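## Task

Put the red wire down so it rests apart from the others, at least a hand's width away from every other wire, without any wire left draping over the table's edge.

## Robot and tools

Robot: two arms, left_arm and right_arm, each with a two-finger gripper and a wrist camera. In the scene frame the origin sits at table height midway between the arms, +x points out over the table, +z up, and left_arm is on the +y side (image left/right does not follow this). The bases are near y = +0.27 (left) and y = -0.32 (right). Fixed cameras cam_high and cam_low hang on a beam behind the arms; cam_left_wrist and cam_right_wrist ride on the hands.

Frames: each arm reports its gripper pose (end_effector_position in metres, end_effector_quat_wxyz) in its own base frame. Offsets you command run along the axes of that arm's current Hand target. Fixed cameras and the table use the scene frame. The gripper's fingers point along its +z; they open and close along its y. The reported position is between the pads, about 1 cm short of the tips, and may be off by a few centimetres.

Row layout (shared by execute_actions and move): one flat list of 14 numbers, each in [-1, 1]: left dx, dy, dz, rx, ry, rz, opening, then the same seven for right. Both arms are always present. dx..rz are an offset, not a pose, measured from that arm's Hand target as it stood when the action or move began; 1.0 equals 0.6 m for translation or 180 degrees for rotation, and rx, ry, rz form one rotation vector. Opening is absolute: +1 fully open (0.093 m), -1 closed. Six zeros re-request the current Hand target; to keep a gripper as it is, resend its present opening, because 0 means half open.

execute_actions(actions, cameras): actions is a list of actions; each action is a table of up to 15 rows, one per 1/30 s step, the last row held if shorter. Every row counts from the action's start pose, not from the previous row, and a repeated offset moves further. An empty list returns state plus all camera images. cameras takes names, ["all"] or [].

move(target, speed, blend, opening_speed, grip_force, blocking, cameras): target is one 14-number row or a list of up to 15 rows; every row is an offset from the same starting Hand targets. Straight-line paths, all ending together, capped at 10 s. speed is m/s (0.002 to 2.9, default 0.25; rotation up to twice that in rad/s), one value or one per target. blend (m) rounds corners between listed targets; 0 stops at each. opening_speed (0.2 or more, per second on the -1..+1 scale) ramps the fingers. grip_force is newtons per pad, 10 to 50, one value or one per arm; it persists, and lower values close slowly. blocking=false returns early while the move continues. Paths do not avoid obstacles or the other arm; faster moves lag, stray and hit harder.

wait(seconds 0 to 10) lets time run; stop brakes a running move; zoom_image(camera, region [x0,y0,x1,y1] pixels, max 504x504) enlarges part of the newest image of that camera; finished_scene(scene) ends the current scene, given its number, and cannot be undone.

Results: Hand target (your last commanded pose after clipping; next offsets start here), gripper pose, Tool commands, grip_measured (motor position on the opening scale; pads meet near -0.94, about +0.0208 per mm of object width, may read up to 0.02 high), Joint positions (last entry = finger gap in m), Joint torques, Joint velocities ("within noise" means still), step readings for action calls, and for move a "move:" line: done, off_target, moving, held or fault, plus limits=paced (pose clipped) or limits=held (steps withheld). done means within 10 mm and 2 degrees; neither done nor off_target tells you about contact. MOTOR HOT appears at 75 °C; an OVER-TEMPERATURE FAULT folds that arm away for good.

Control behaviour: orientation commands are clipped to 40 degrees from the measured one each step. Friction and weight can leave the gripper short, low or tilted, especially far out; check its pose after each move and correct. A gripper resting short of its Hand target needs another command, e.g. the missing distance as an offset. An arm blocked by something keeps pushing until you command it back past the gripper. Avoid routes near an arm's own base; go around it.

Gripping wires: close to -1 or a number below the width reading; keep sending it while carrying; release by sending a value well above the width reading. grip_measured near -0.94 alone does not prove a thin wire is held; confirm with cameras.

Avoid: dropping or releasing a wire while it moves, fast impacts, hard presses on the table or on the fixtures (bar under the bases, plate behind it, rail by the table; tops up to 3 cm high), any contact or squeeze between the two arms or grippers, strain on a wrist camera cable, leaving any wire over the edge or off the table, long stretched holds or pushes that heat motors. Loose objects may occasionally be nudged by outside pushes, so recheck before finishing.

Each tool is called after "Request:" in YAML: its name, and indented under it one key for each argument.

## Session

Request:
execute_actions:
  actions: []

Scene clock: 0.00 s.
left_arm: end_effector_position=(+0.3754, +0.0001, +0.4021) grip_measured=+1.000 end_effector_quat_wxyz=(+0.707, +0.000, +0.707, +0.000) | right_arm: end_effector_position=(+0.3402, +0.3171, +0.2563) grip_measured=-0.931 end_effector_quat_wxyz=(+0.460, -0.488, +0.597, +0.439)
Joint positions: left_arm=[0 1.047 1.047 0 0 0 0.093] | right_arm=[0.446 1.649 1.156 0.147 -0.973 -0.213 0.001]
Joint velocities: within noise
Joint torques (N m): no reading
Heat: left arm: 42 °C; right arm: 40 °C.
Hand target: left_arm +0.3730, +0.0000, +0.4120; +0.716, +0.000, +0.698, +0.000 | right_arm +0.3413, +0.3162, +0.2695; +0.475, -0.491, +0.587, +0.435
Tool commands: left_gripper/opening=+1.0 right_gripper/opening=-0.936209

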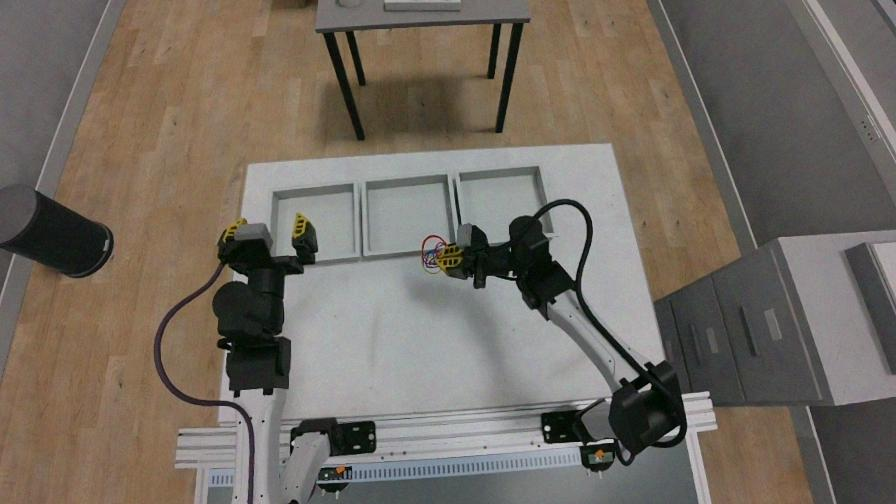

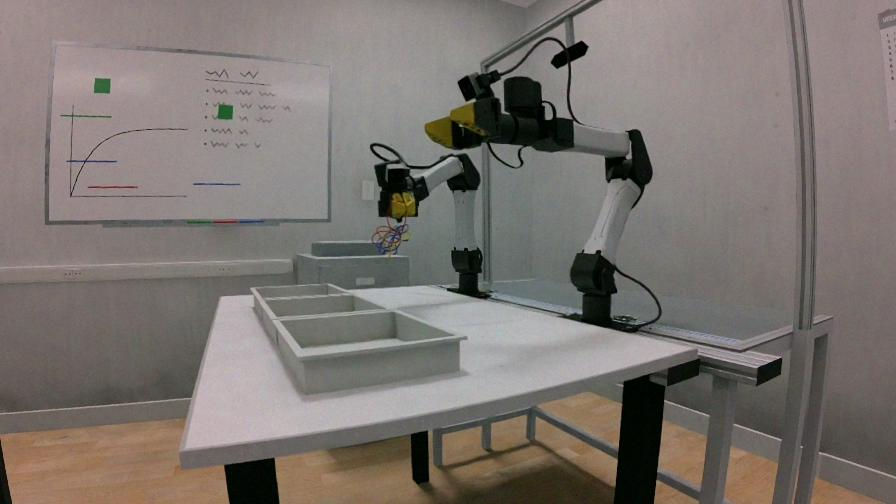

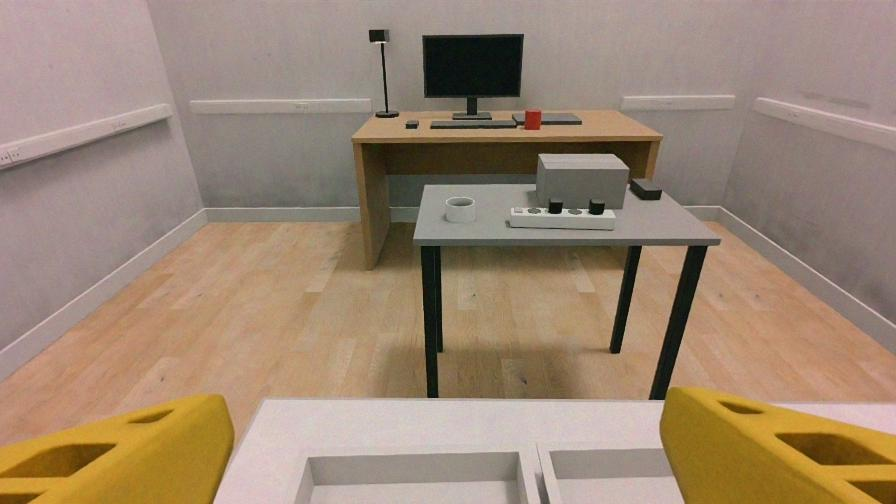

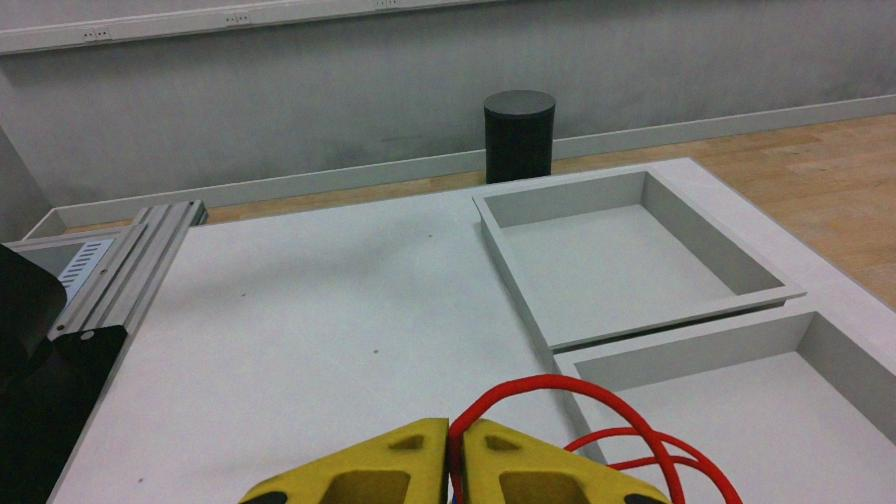

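Request:
zoom_image:
  camera: "cam_low"
  region: [330, 140, 470, 290]

Request:
zoom_image:
  camera: "cam_high"
  region: [380, 190, 530, 310]

Request:
zoom_image:
  camera: "cam_right_wrist"
  region: [400, 354, 760, 504]

Scaled by 3.360 from the camera's 896x504 image, which has a finer 1280x720 frame.

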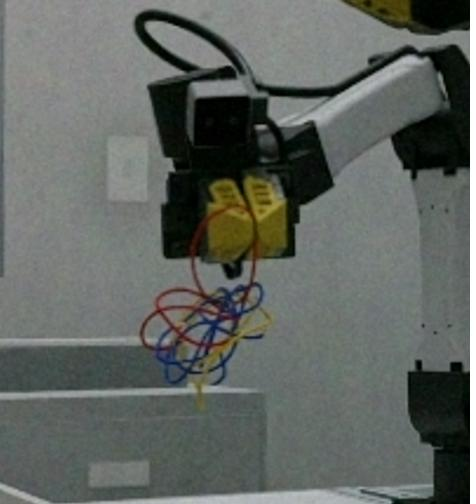

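Scaled by 3.360 from the camera's 896x504 image, which has a finer 1280x720 frame.

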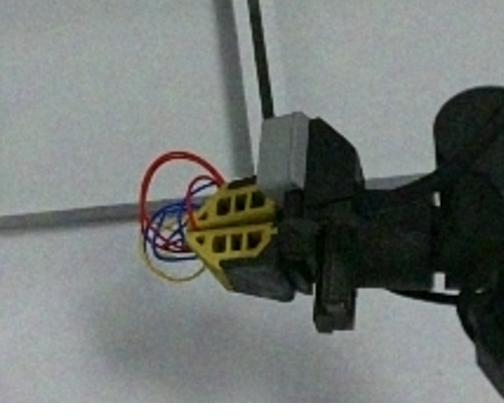

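Scaled by 1.400 from the camera's 896x504 image, which has a finer 1280x720 frame.

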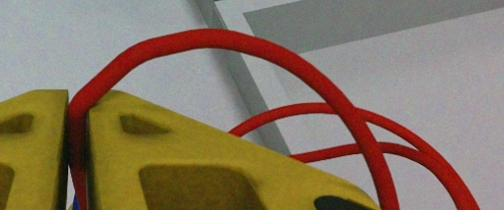

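Request:
move:
  target: [0,0,0,0,0,0,1, -0.0983,0.0043,-0.0167,0,0.43,0,-1]
  speed: 0.12
  cameras: ["cam_low","cam_right_wrist","cam_high"]

Scene clock: 76.10 s.
left_arm: end_effector_position=(+0.3754, +0.0001, +0.4020) grip_measured=+1.000 end_effector_quat_wxyz=(+0.707, +0.000, +0.707, +0.000) | right_arm: end_effector_position=(+0.3436, +0.3177, +0.3134) grip_measured=-0.984 end_effector_quat_wxyz=(+0.278, -0.615, +0.736, +0.059)
Joint positions: left_arm=[0 1.047 1.047 0 0 0 0.093] | right_arm=[0.708 2.139 2.699 -1.563 -0.107 -0.653 0]
Joint torques (N m): left_arm=[0.18 -3.15 10.3 2.35 0.05 -0.04] | right_arm=[0.91 -10.43 7.65 1.21 0.13 0]
Heat: left arm: 55 °C; right arm: 46 °C.
Hand target: left_arm +0.3731, +0.0000, +0.4119; +0.716, +0.000, +0.698, +0.000 | right_arm +0.3413, +0.3163, +0.3293; +0.004, -0.655, +0.755, +0.032
Off the commanded pose: left_arm 0.010 m, 1 deg | right_arm 0.016 m, 32 deg.
joint sent to its limit (right arm) — joint 4 (wrist pitch), lower limit. The joint targets are off in orientation, not in position.
move: off_target (right_arm)
camera_calibration:
cam_right_wrist: T_world_to_cam=[[0.940691, -0.241504, 0.238279, -0.320608], [-0.221266, -0.969134, -0.108723, 0.461122], [0.257182, 0.0495516, -0.965092, 0.284768], [0, 0, 0, 1]] pos_world=[0.330387, 0.35535, 0.401356]
Images, in order (width x height): cam_high 896x504, cam_low 896x504, cam_right_wrist 896x504.

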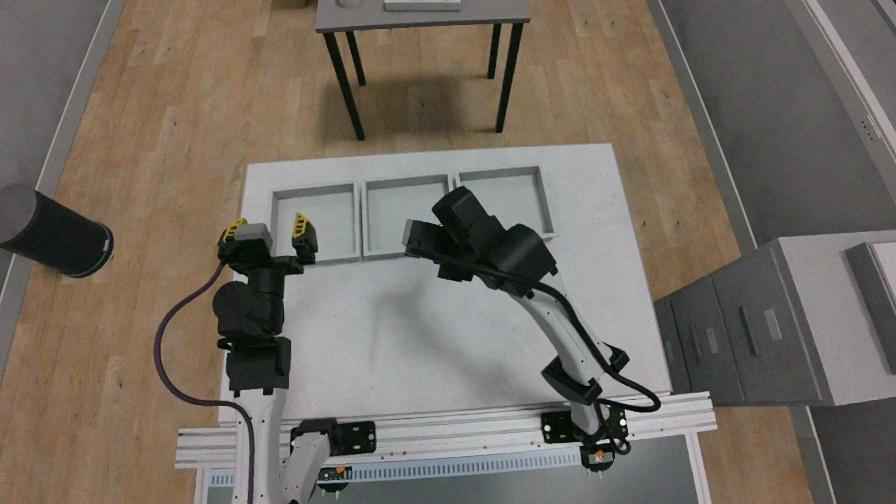

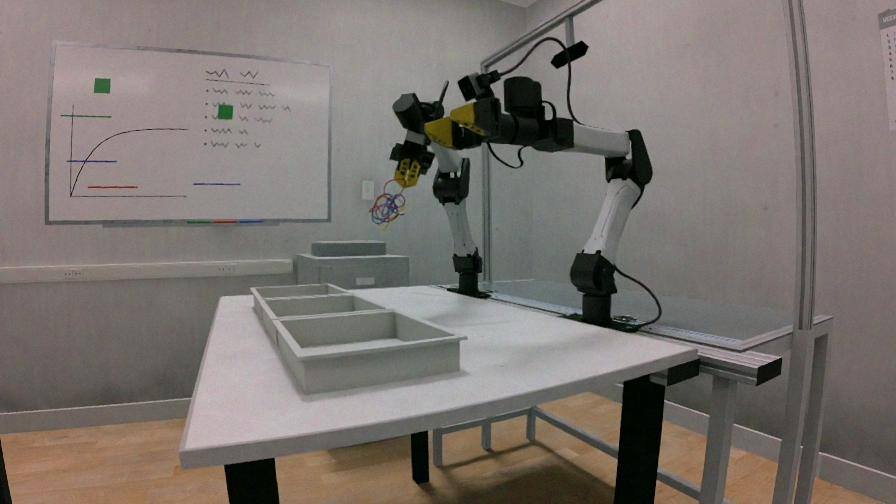

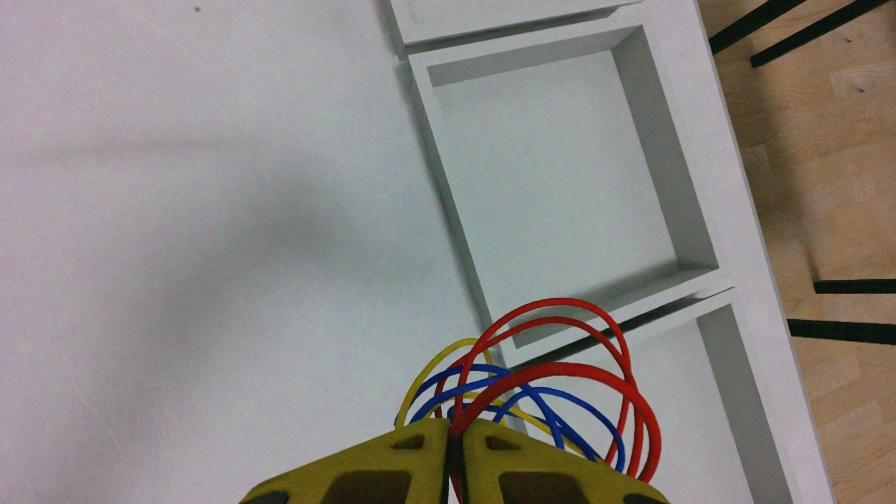

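Request:
zoom_image:
  camera: "cam_right_wrist"
  region: [360, 264, 720, 504]

Request:
zoom_image:
  camera: "cam_low"
  region: [350, 140, 450, 240]

Scaled by 1.400 from the camera's 896x504 image, which has a finer 1280x720 frame.

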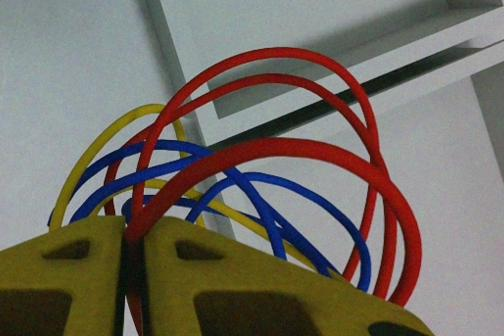

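Scaled by 5.040 from the camera's 896x504 image, which has a finer 1280x720 frame.

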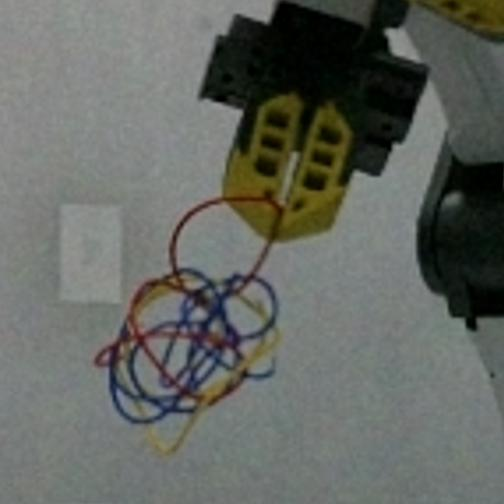

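Request:
move:
  target: [0.327,-0.083,-0.258,0,0.44,0,1, 0.0565,0.081,0.335,0,0,0,-1]
  speed: 0.15
  cameras: ["cam_low","cam_right_wrist","cam_high","cam_left_wrist"]

Scene clock: 113.00 s.
left_arm: end_effector_position=(+0.2215, -0.0461, +0.2069) grip_measured=+1.000 end_effector_quat_wxyz=(+0.102, +0.003, +0.995, +0.008) | right_arm: end_effector_position=(+0.2787, +0.2987, +0.1343) grip_measured=-0.984 end_effector_quat_wxyz=(+0.003, -0.656, +0.754, +0.039)
Joint positions: left_arm=[-0.254 1.262 1.341 -1.456 -0.065 -0.24 0.093] | right_arm=[0.788 2.111 2.016 -1.463 -0.077 -0.642 0]
Joint torques (N m): left_arm=[-0.28 -2.55 9.69 0.86 0.14 -0.19] | right_arm=[0.58 -8.54 5.72 0.47 0.08 0.12]
Heat: left arm: 57 °C; right arm: 50 °C.
Hand target: left_arm +0.2232, -0.0499, +0.2119; +0.107, +0.000, +0.994, +0.000 | right_arm +0.2810, +0.3005, +0.1293; +0.004, -0.655, +0.755, +0.032
Off the commanded pose: left_arm 0.006 m, 1 deg | right_arm 0.006 m, 1 deg.
move: done
camera_calibration:
cam_left_wrist: T_world_to_cam=[[-0.0194806, -0.999802, -0.00395361, -0.0420398], [-0.972185, 0.018019, 0.233521, 0.206212], [-0.233403, 0.00839276, -0.972344, 0.343098], [0, 0, 0, 1]] pos_world=[0.279737, -0.0486267, 0.285288]
cam_right_wrist: T_world_to_cam=[[0.986597, -0.14808, -0.068544, -0.220981], [-0.115582, -0.930706, 0.347025, 0.306713], [-0.115182, -0.334452, -0.935348, 0.343996], [0, 0, 0, 1]] pos_world=[0.293092, 0.367787, 0.200172]

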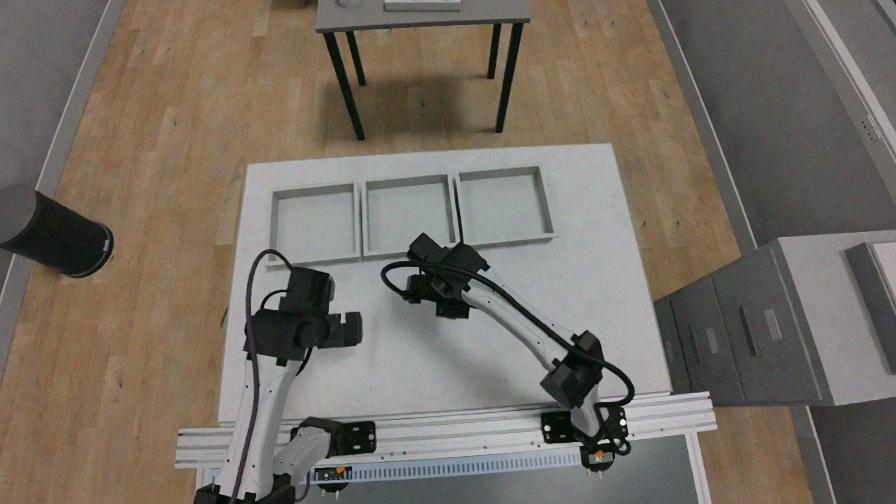

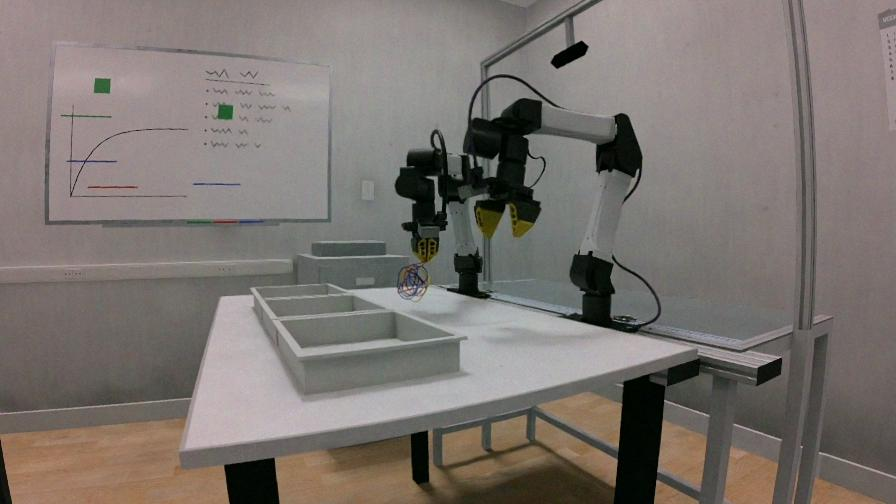

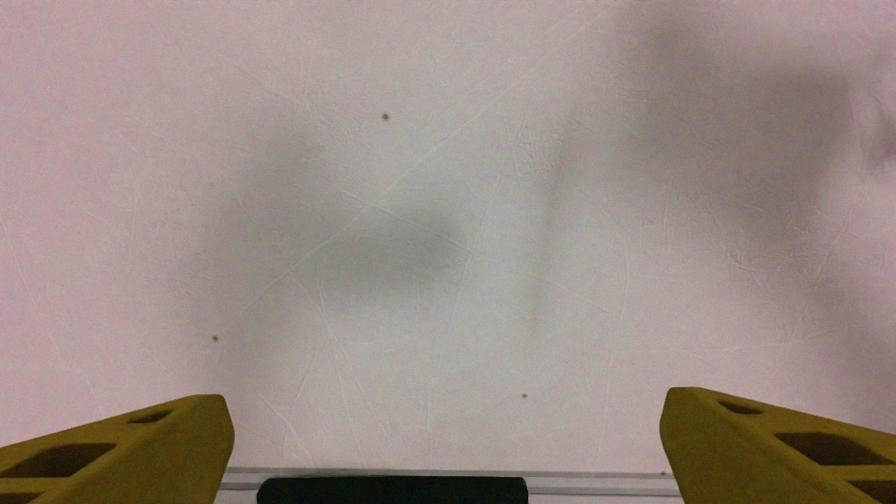

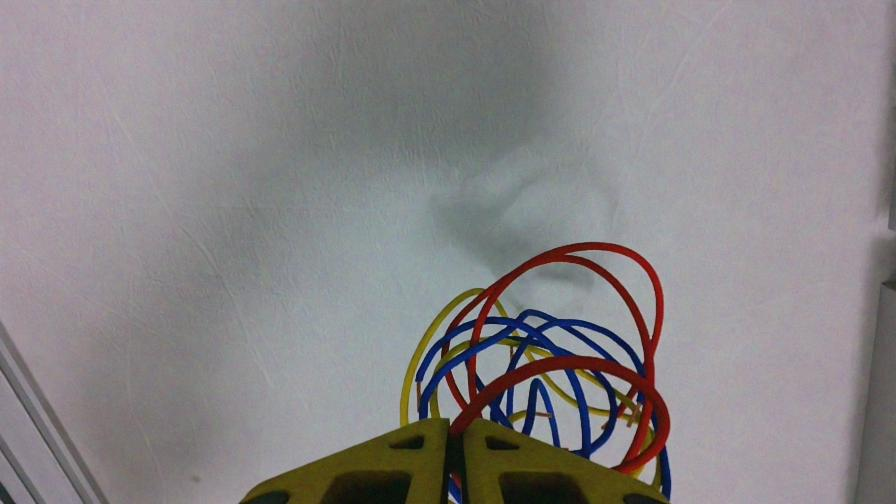

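Request:
zoom_image:
  camera: "cam_right_wrist"
  region: [390, 230, 690, 504]

Request:
zoom_image:
  camera: "cam_low"
  region: [370, 220, 470, 320]

Scaled by 1.680 from the camera's 896x504 image, which has a finer 1280x720 frame.

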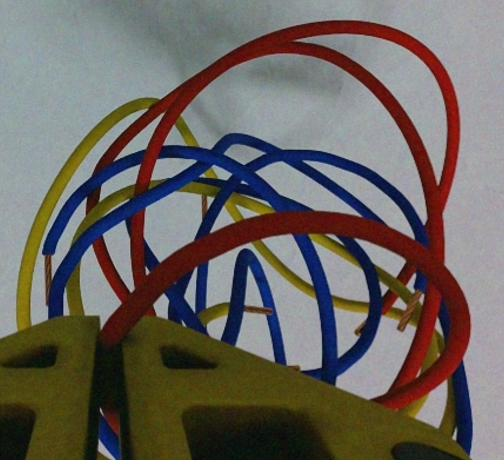

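Scaled by 5.040 from the camera's 896x504 image, which has a finer 1280x720 frame.

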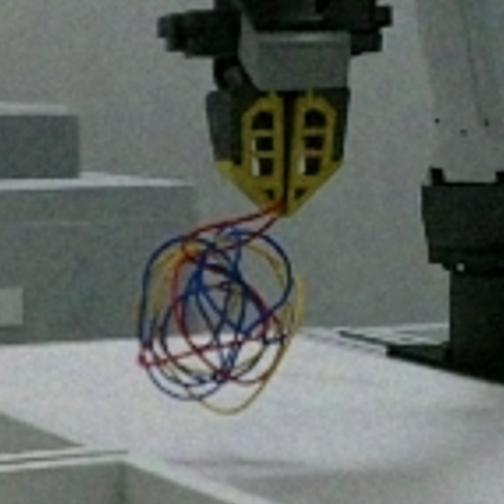

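Request:
move:
  target: [0,0,0,0,0,0,1, 0,0,0.08,0,0,0,-1]
  speed: 0.1
  cameras: ["cam_low","cam_right_wrist"]

Request:
zoom_image:
  camera: "cam_right_wrist"
  region: [360, 230, 690, 504]

Request:
zoom_image:
  camera: "cam_low"
  region: [370, 230, 470, 330]

Scene clock: 149.87 s.
left_arm: end_effector_position=(+0.2214, -0.0461, +0.2068) grip_measured=+1.000 end_effector_quat_wxyz=(+0.102, +0.003, +0.995, +0.007) | right_arm: end_effector_position=(+0.2775, +0.3015, +0.0848) grip_measured=-0.984 end_effector_quat_wxyz=(+0.001, -0.655, +0.754, +0.038)
Joint positions: left_arm=[-0.254 1.262 1.341 -1.456 -0.065 -0.241 0.093] | right_arm=[0.795 2.111 1.819 -1.271 -0.076 -0.635 0]
Joint torques (N m): left_arm=[-0.2 -2.66 9.59 0.82 0.11 -0.18] | right_arm=[0.5 -9.33 5.71 0.46 0.13 0.11]
Heat: left arm: 52 °C; right arm: 50 °C.
Hand target: left_arm +0.2232, -0.0499, +0.2119; +0.107, +0.000, +0.994, +0.000 | right_arm +0.2794, +0.3030, +0.0814; +0.004, -0.655, +0.755, +0.032
Off the commanded pose: left_arm 0.007 m, 1 deg | right_arm 0.004 m, 1 deg.
move: done
camera_calibration:
cam_right_wrist: T_world_to_cam=[[0.986333, -0.148697, -0.0709742, -0.222288], [-0.114804, -0.929195, 0.351308, 0.325211], [-0.118187, -0.338359, -0.933566, 0.300442], [0, 0, 0, 1]] pos_world=[0.292094, 0.370788, 0.150456]
Images, in order (width x height): cam_low 896x504, cam_right_wrist 896x504.

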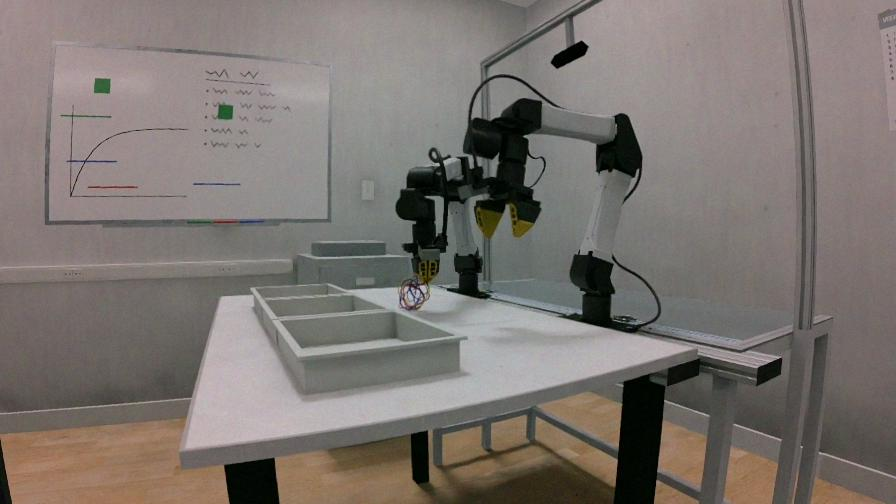

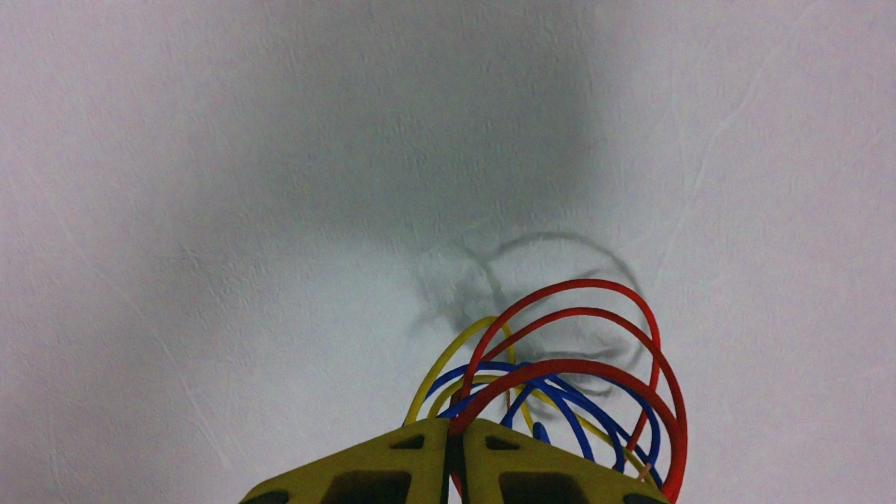

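Scaled by 1.527 from the camera's 896x504 image, which has a finer 1280x720 frame.

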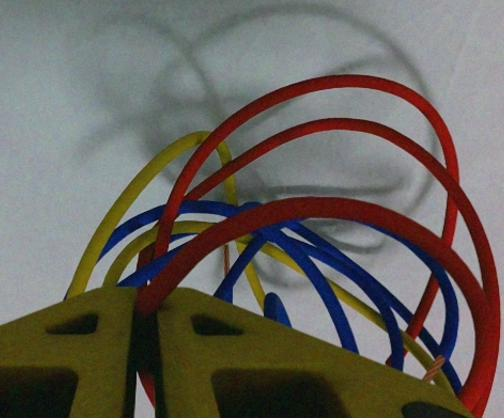

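Scaled by 5.040 from the camera's 896x504 image, which has a finer 1280x720 frame.

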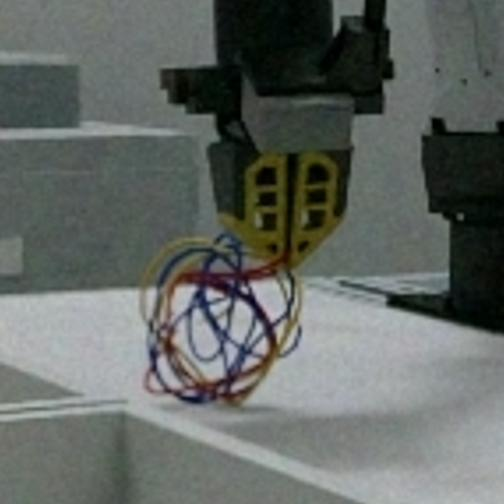

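Request:
move:
  target:
    - [0,0,0,0,0,0,1, 0,0,0.075,0,0,0,-1]
    - [0,0,0,0,0,0,1, 0,0,0.075,0,0,0,-0.6]
    - [0,0,0,0,0,0,1, 0,-0.02,-0.2,0,0,0,-0.6]
  speed: 0.08
  opening_speed: 0.4
  cameras: ["cam_low","cam_right_wrist"]

Request:
zoom_image:
  camera: "cam_right_wrist"
  region: [330, 230, 734, 504]

Request:
zoom_image:
  camera: "cam_low"
  region: [370, 230, 470, 330]

Scene clock: 165.37 s.
left_arm: end_effector_position=(+0.2214, -0.0461, +0.2068) grip_measured=+1.000 end_effector_quat_wxyz=(+0.102, +0.003, +0.995, +0.007) | right_arm: end_effector_position=(+0.2910, +0.3000, +0.1735) grip_measured=-0.601 end_effector_quat_wxyz=(+0.038, -0.654, +0.755, +0.040)
Joint positions: left_arm=[-0.254 1.262 1.341 -1.456 -0.065 -0.241 0.093] | right_arm=[0.77 2.119 2.185 -1.555 -0.076 -0.654 0.016]
Joint torques (N m): left_arm=[-0.14 -2.63 9.42 0.85 0.11 -0.16] | right_arm=[-1.09 -13.75 8.73 0.41 0.02 -0.05]
Heat: left arm: 52 °C; right arm: 51 °C.
Hand target: left_arm +0.2232, -0.0499, +0.2119; +0.107, +0.000, +0.994, +0.000 | right_arm +0.2955, +0.2949, +0.2005; +0.004, -0.655, +0.755, +0.032
Off the commanded pose: left_arm 0.007 m, 1 deg | right_arm 0.028 m, 4 deg.
joint sent to its limit (right arm) — joint 4 (wrist pitch), lower limit. The joint targets are off in orientation, not in position.
move: off_target (right_arm)
camera_calibration:
cam_right_wrist: T_world_to_cam=[[0.988002, -0.152381, -0.0251211, -0.236896], [-0.138259, -0.945198, 0.29578, 0.315658], [-0.0688158, -0.288759, -0.954926, 0.358758], [0, 0, 0, 1]] pos_world=[0.302385, 0.365855, 0.243271]
Images, in order (width x height): cam_low 896x504, cam_right_wrist 896x504.

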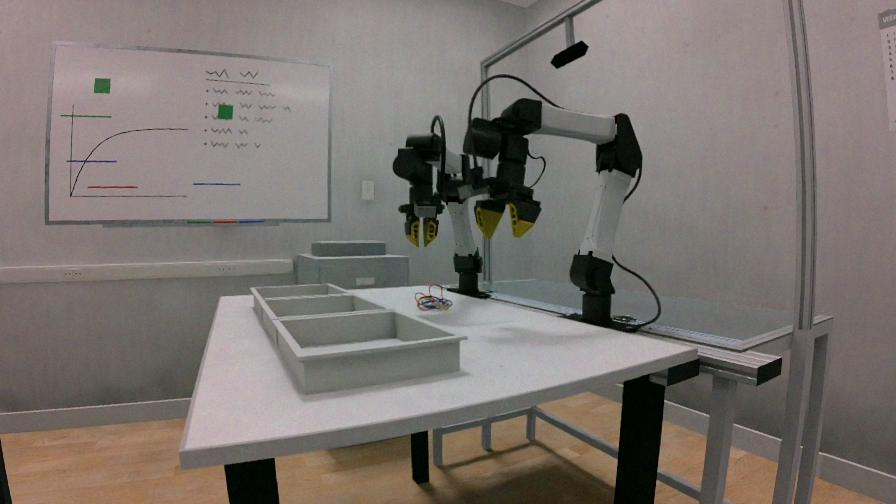

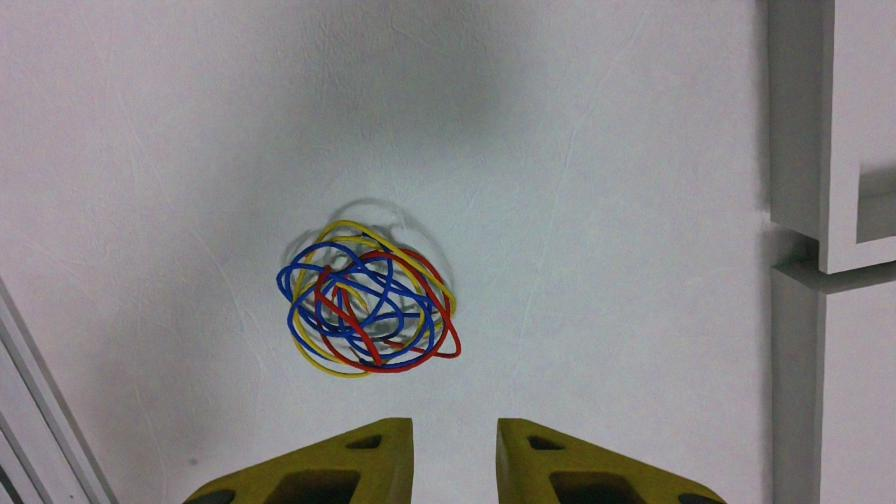

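Scaled by 1.248 from the camera's 896x504 image, which has a finer 1280x720 frame.

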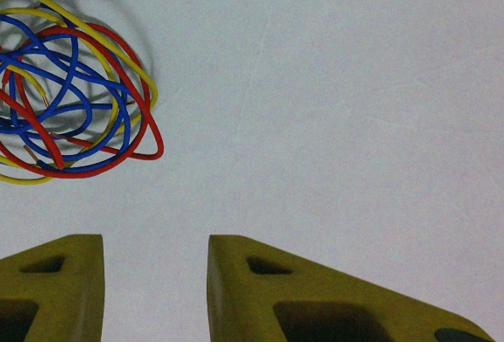

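Scaled by 5.040 from the camera's 896x504 image, which has a finer 1280x720 frame.

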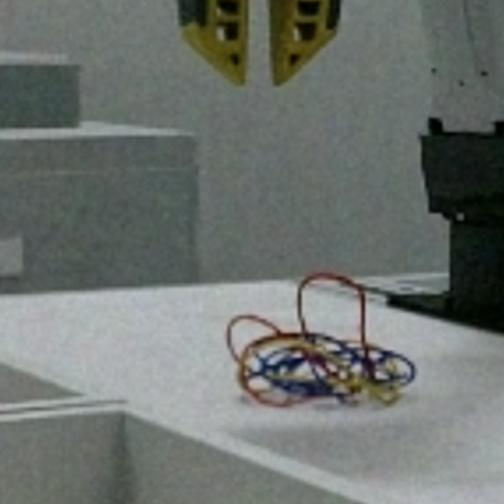

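Request:
zoom_image:
  camera: "cam_right_wrist"
  region: [260, 180, 480, 390]

Scaled by 2.291 from the camera's 896x504 image, which has a finer 1280x720 frame.

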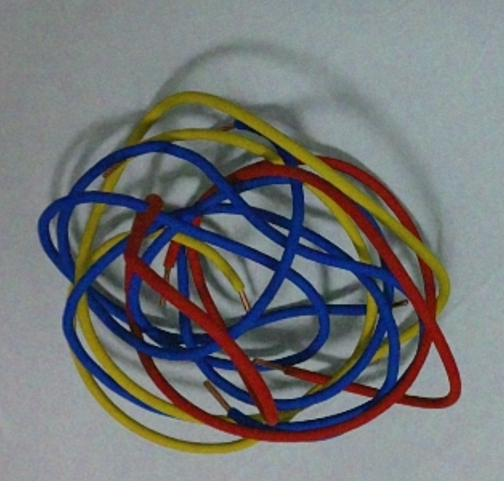

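Request:
move:
  target: [0,0,0,0,0,0,1, 0.108,0.028,0.167,0.0144,-0.0924,0.5554,-0.35]
  speed: 0.3
  cameras: ["cam_low","cam_right_wrist"]

Request:
zoom_image:
  camera: "cam_right_wrist"
  region: [247, 224, 647, 504]

Request:
zoom_image:
  camera: "cam_low"
  region: [370, 230, 470, 330]

Scene clock: 230.97 s.
left_arm: end_effector_position=(+0.2214, -0.0461, +0.2068) grip_measured=+1.000 end_effector_quat_wxyz=(+0.102, +0.003, +0.995, +0.007) | right_arm: end_effector_position=(+0.2601, +0.2393, +0.0856) grip_measured=-0.351 end_effector_quat_wxyz=(+0.064, +0.158, +0.982, +0.076)
Joint positions: left_arm=[-0.254 1.262 1.341 -1.456 -0.065 -0.241 0.093] | right_arm=[0.747 1.719 1.274 -0.928 0.007 1.065 0.028]
Joint torques (N m): left_arm=[-0.27 -2.63 9.65 0.86 0.15 -0.22] | right_arm=[-0.08 -10.47 6.05 0.83 0.33 0.14]
Heat: left arm: 52 °C; right arm: 62 °C.
Hand target: left_arm +0.2232, -0.0499, +0.2119; +0.107, +0.000, +0.994, +0.000 | right_arm +0.2661, +0.2385, +0.0983; +0.087, +0.165, +0.978, +0.092
Off the commanded pose: left_arm 0.007 m, 1 deg | right_arm 0.014 m, 3 deg.
move: off_target (right_arm)
camera_calibration:
cam_right_wrist: T_world_to_cam=[[-0.309934, -0.93302, -0.182796, 0.320053], [-0.921469, 0.247428, 0.299457, 0.197983], [-0.23417, 0.261252, -0.936436, 0.164936], [0, 0, 0, 1]] pos_world=[0.320253, 0.206539, 0.153668]
Images, in order (width x height): cam_low 896x504, cam_right_wrist 896x504.

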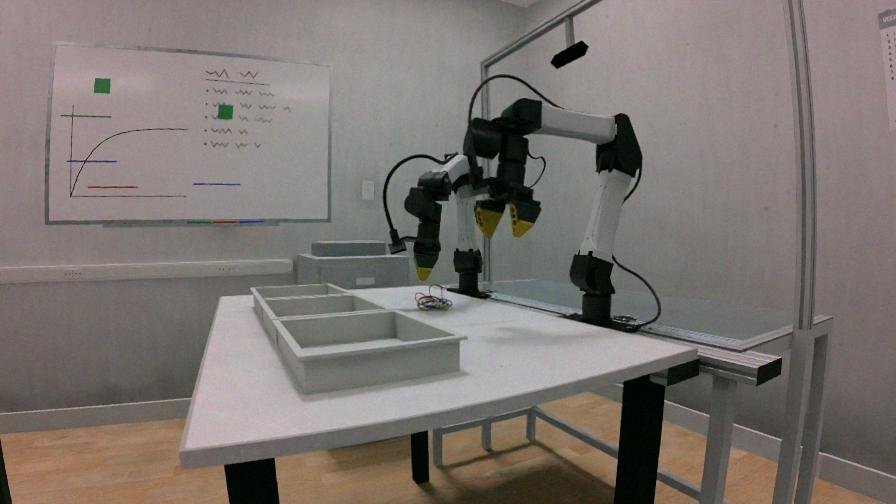

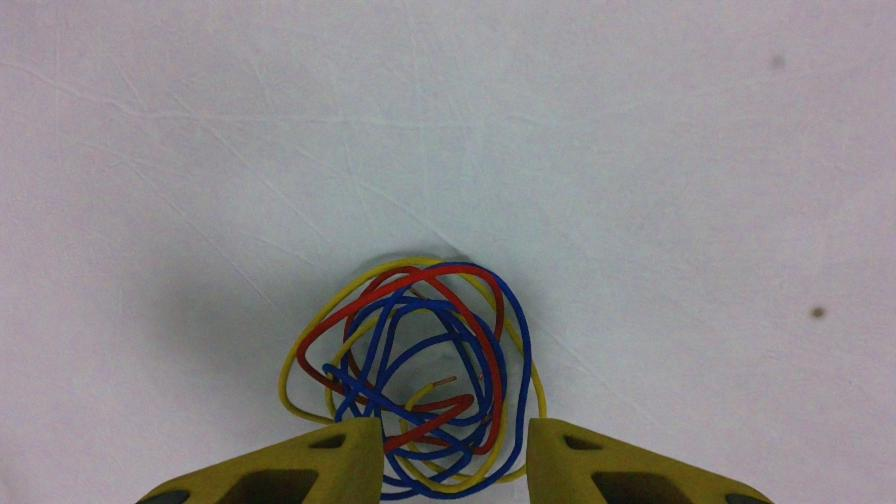

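Scaled by 1.260 from the camera's 896x504 image, which has a finer 1280x720 frame.

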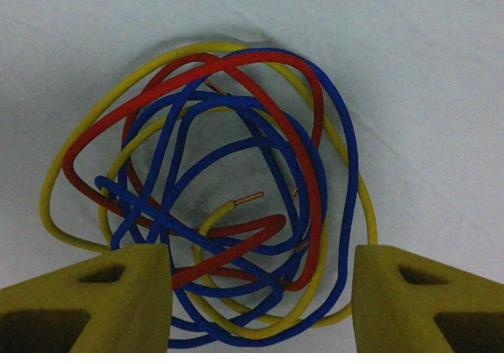

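Scaled by 5.040 from the camera's 896x504 image, which has a finer 1280x720 frame.

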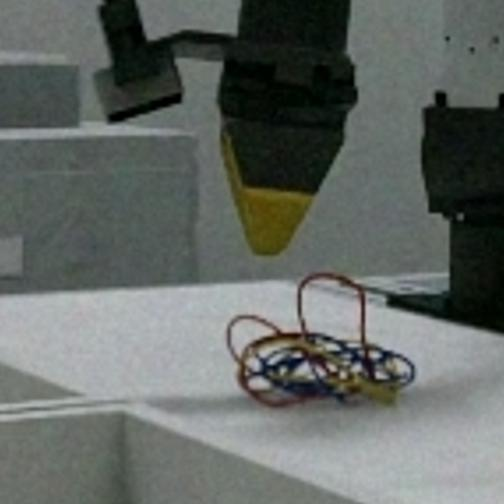

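Request:
zoom_image:
  camera: "cam_right_wrist"
  region: [267, 244, 557, 504]

Scaled by 1.738 from the camera's 896x504 image, which has a finer 1280x720 frame.

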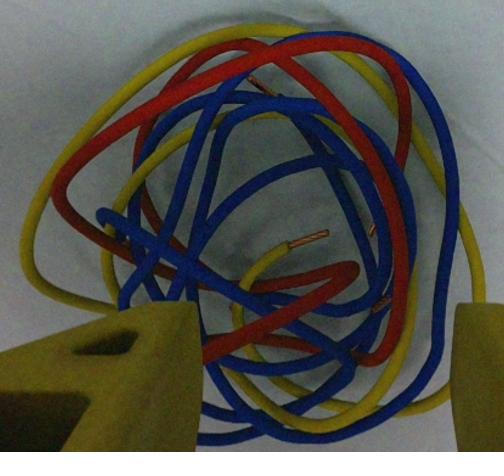

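Request:
move:
  target: [0,0,0,0,0,0,1, 0.038,0.0227,0.001,0,0,0.222,-0.35]
  speed: 0.3
  cameras: ["cam_low","cam_right_wrist","cam_high"]

Request:
zoom_image:
  camera: "cam_right_wrist"
  region: [247, 224, 647, 504]

Request:
zoom_image:
  camera: "cam_low"
  region: [370, 230, 470, 330]

Request:
zoom_image:
  camera: "cam_high"
  region: [380, 220, 520, 360]

Scene clock: 317.87 s.
left_arm: end_effector_position=(+0.2214, -0.0461, +0.2068) grip_measured=+1.000 end_effector_quat_wxyz=(+0.102, +0.003, +0.995, +0.007) | right_arm: end_effector_position=(+0.2446, +0.2557, +0.0857) grip_measured=-0.351 end_effector_quat_wxyz=(+0.036, +0.488, +0.867, +0.094)
Joint positions: left_arm=[-0.254 1.262 1.341 -1.456 -0.065 -0.241 0.093] | right_arm=[0.82 1.719 1.274 -0.927 0.025 1.843 0.028]
Joint torques (N m): left_arm=[-0.25 -2.69 9.7 0.83 0.12 -0.16] | right_arm=[0.87 -9.46 6.65 0.76 0.32 0.09]
Heat: left arm: 54 °C; right arm: 58 °C.
Hand target: left_arm +0.2232, -0.0499, +0.2119; +0.107, +0.000, +0.994, +0.000 | right_arm +0.2492, +0.2590, +0.0974; +0.050, +0.489, +0.863, +0.116
Off the commanded pose: left_arm 0.007 m, 1 deg | right_arm 0.013 m, 3 deg.
move: off_target (right_arm)
camera_calibration:
cam_right_wrist: T_world_to_cam=[[-0.843721, -0.494029, -0.20993, 0.351232], [-0.534182, 0.734309, 0.418855, -0.0498174], [-0.0527734, 0.465538, -0.883453, 0.0559999], [0, 0, 0, 1]] pos_world=[0.272685, 0.18403, 0.144074]
Images, in order (width x height): cam_high 896x504, cam_low 896x504, cam_right_wrist 896x504.

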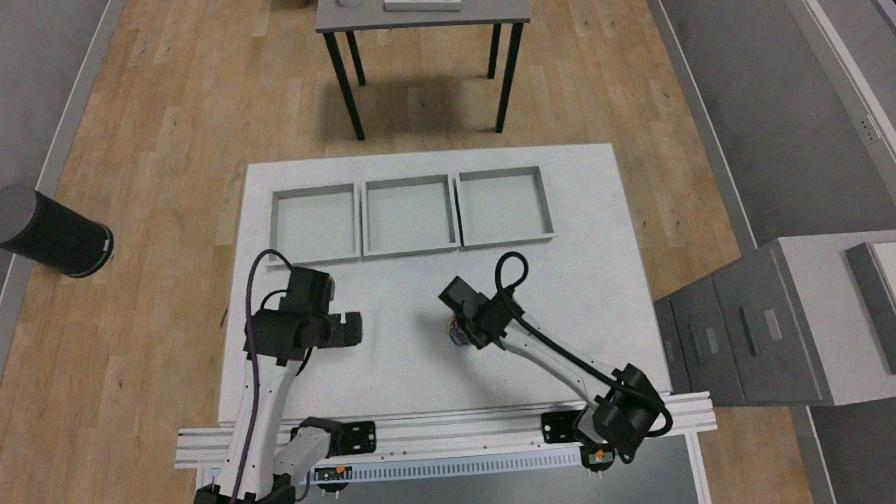

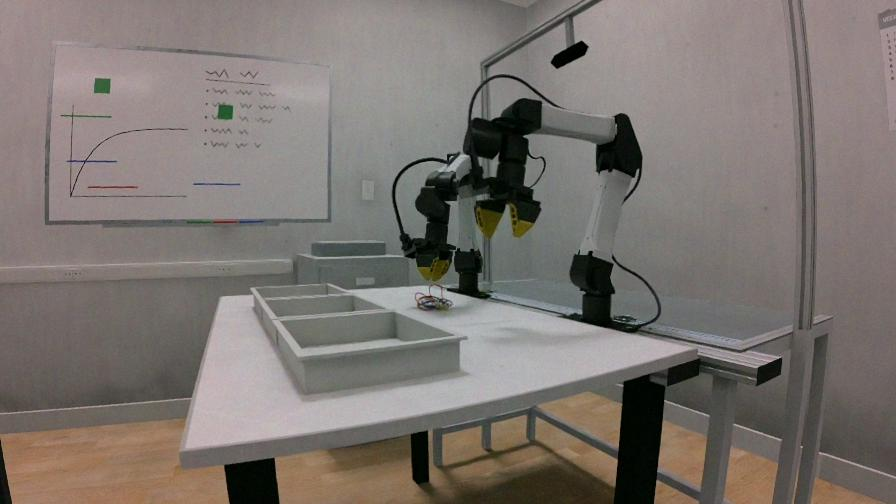

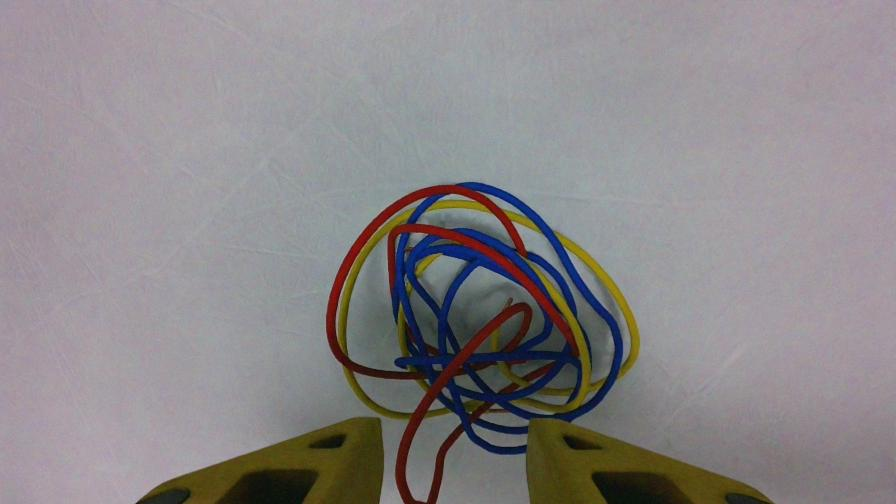

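Scaled by 1.260 from the camera's 896x504 image, which has a finer 1280x720 frame.

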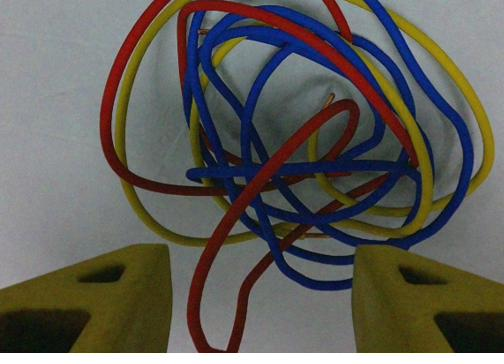

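Scaled by 5.040 from the camera's 896x504 image, which has a finer 1280x720 frame.

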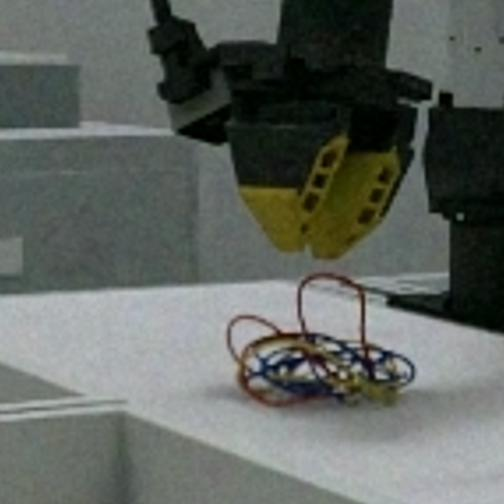

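Scaled by 3.600 from the camera's 896x504 image, which has a finer 1280x720 frame.

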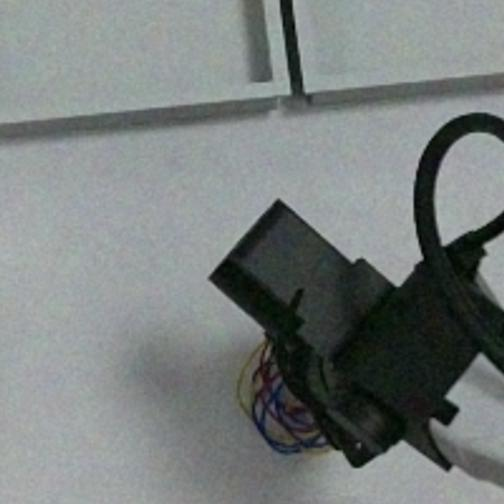

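Request:
move:
  target: [0,0,0,0,0,0,1, 0.0798,0.0295,0.0115,0,0,0,-0.35]
  speed: 0.2
  cameras: ["cam_low","cam_right_wrist"]

Request:
zoom_image:
  camera: "cam_low"
  region: [370, 230, 470, 330]

Scene clock: 339.27 s.
left_arm: end_effector_position=(+0.2214, -0.0461, +0.2068) grip_measured=+1.000 end_effector_quat_wxyz=(+0.102, +0.003, +0.995, +0.007) | right_arm: end_effector_position=(+0.2342, +0.3060, +0.0906) grip_measured=-0.351 end_effector_quat_wxyz=(+0.040, +0.485, +0.867, +0.110)
Joint positions: left_arm=[-0.254 1.262 1.341 -1.456 -0.065 -0.241 0.093] | right_arm=[0.941 1.807 1.393 -0.928 0.053 1.955 0.028]
Joint torques (N m): left_arm=[-0.27 -2.81 9.72 0.87 0.1 -0.14] | right_arm=[0.39 -6.86 9.1 0.57 0.34 0.14]
Heat: left arm: 54 °C; right arm: 57 °C.
Hand target: left_arm +0.2232, -0.0499, +0.2119; +0.107, +0.000, +0.994, +0.000 | right_arm +0.2406, +0.3098, +0.0964; +0.050, +0.489, +0.863, +0.116
Off the commanded pose: left_arm 0.007 m, 1 deg | right_arm 0.009 m, 1 deg.
move: done
camera_calibration:
cam_right_wrist: T_world_to_cam=[[-0.83551, -0.493144, -0.242346, 0.369052], [-0.548433, 0.721284, 0.42305, -0.0874791], [-0.0338244, 0.486373, -0.873097, 0.0245886], [0, 0, 0, 1]] pos_world=[0.261202, 0.233134, 0.147914]
Images, in order (width x height): cam_low 896x504, cam_right_wrist 896x504.

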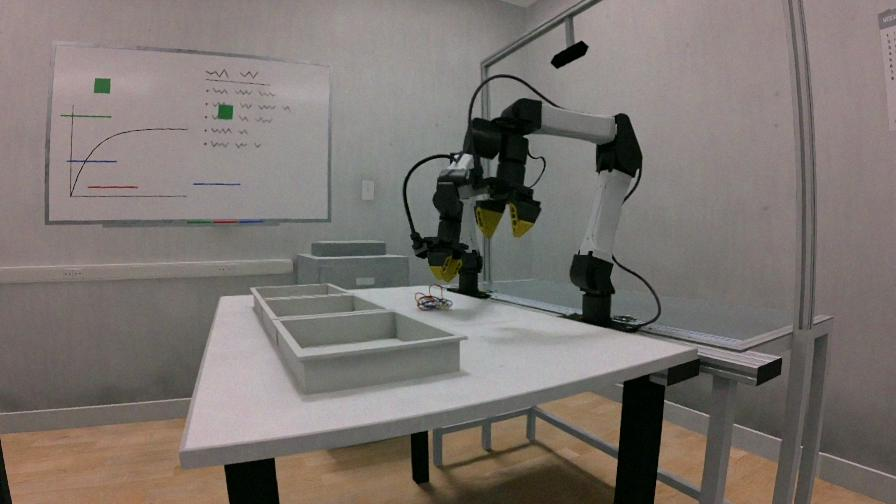

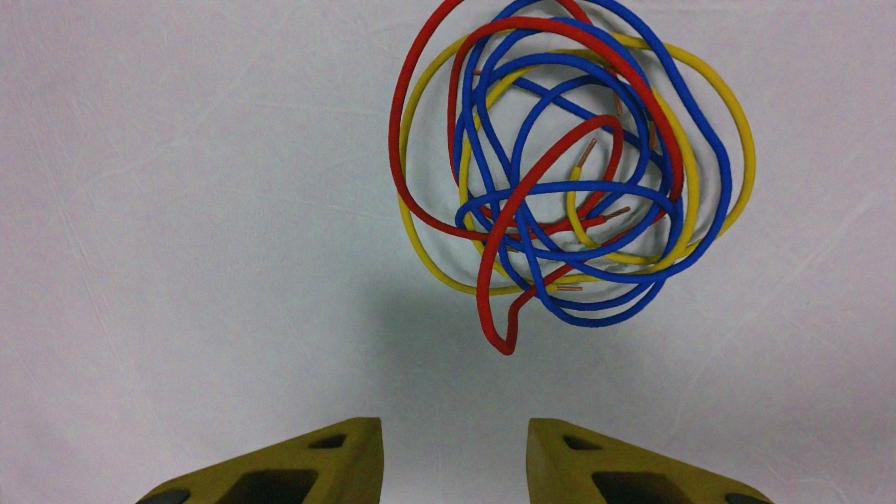

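Scaled by 5.040 from the camera's 896x504 image, which has a finer 1280x720 frame.

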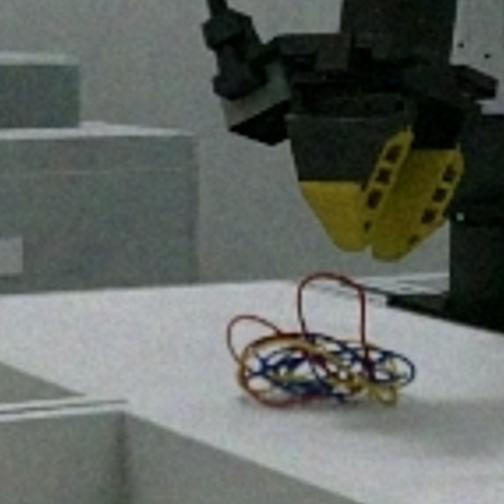

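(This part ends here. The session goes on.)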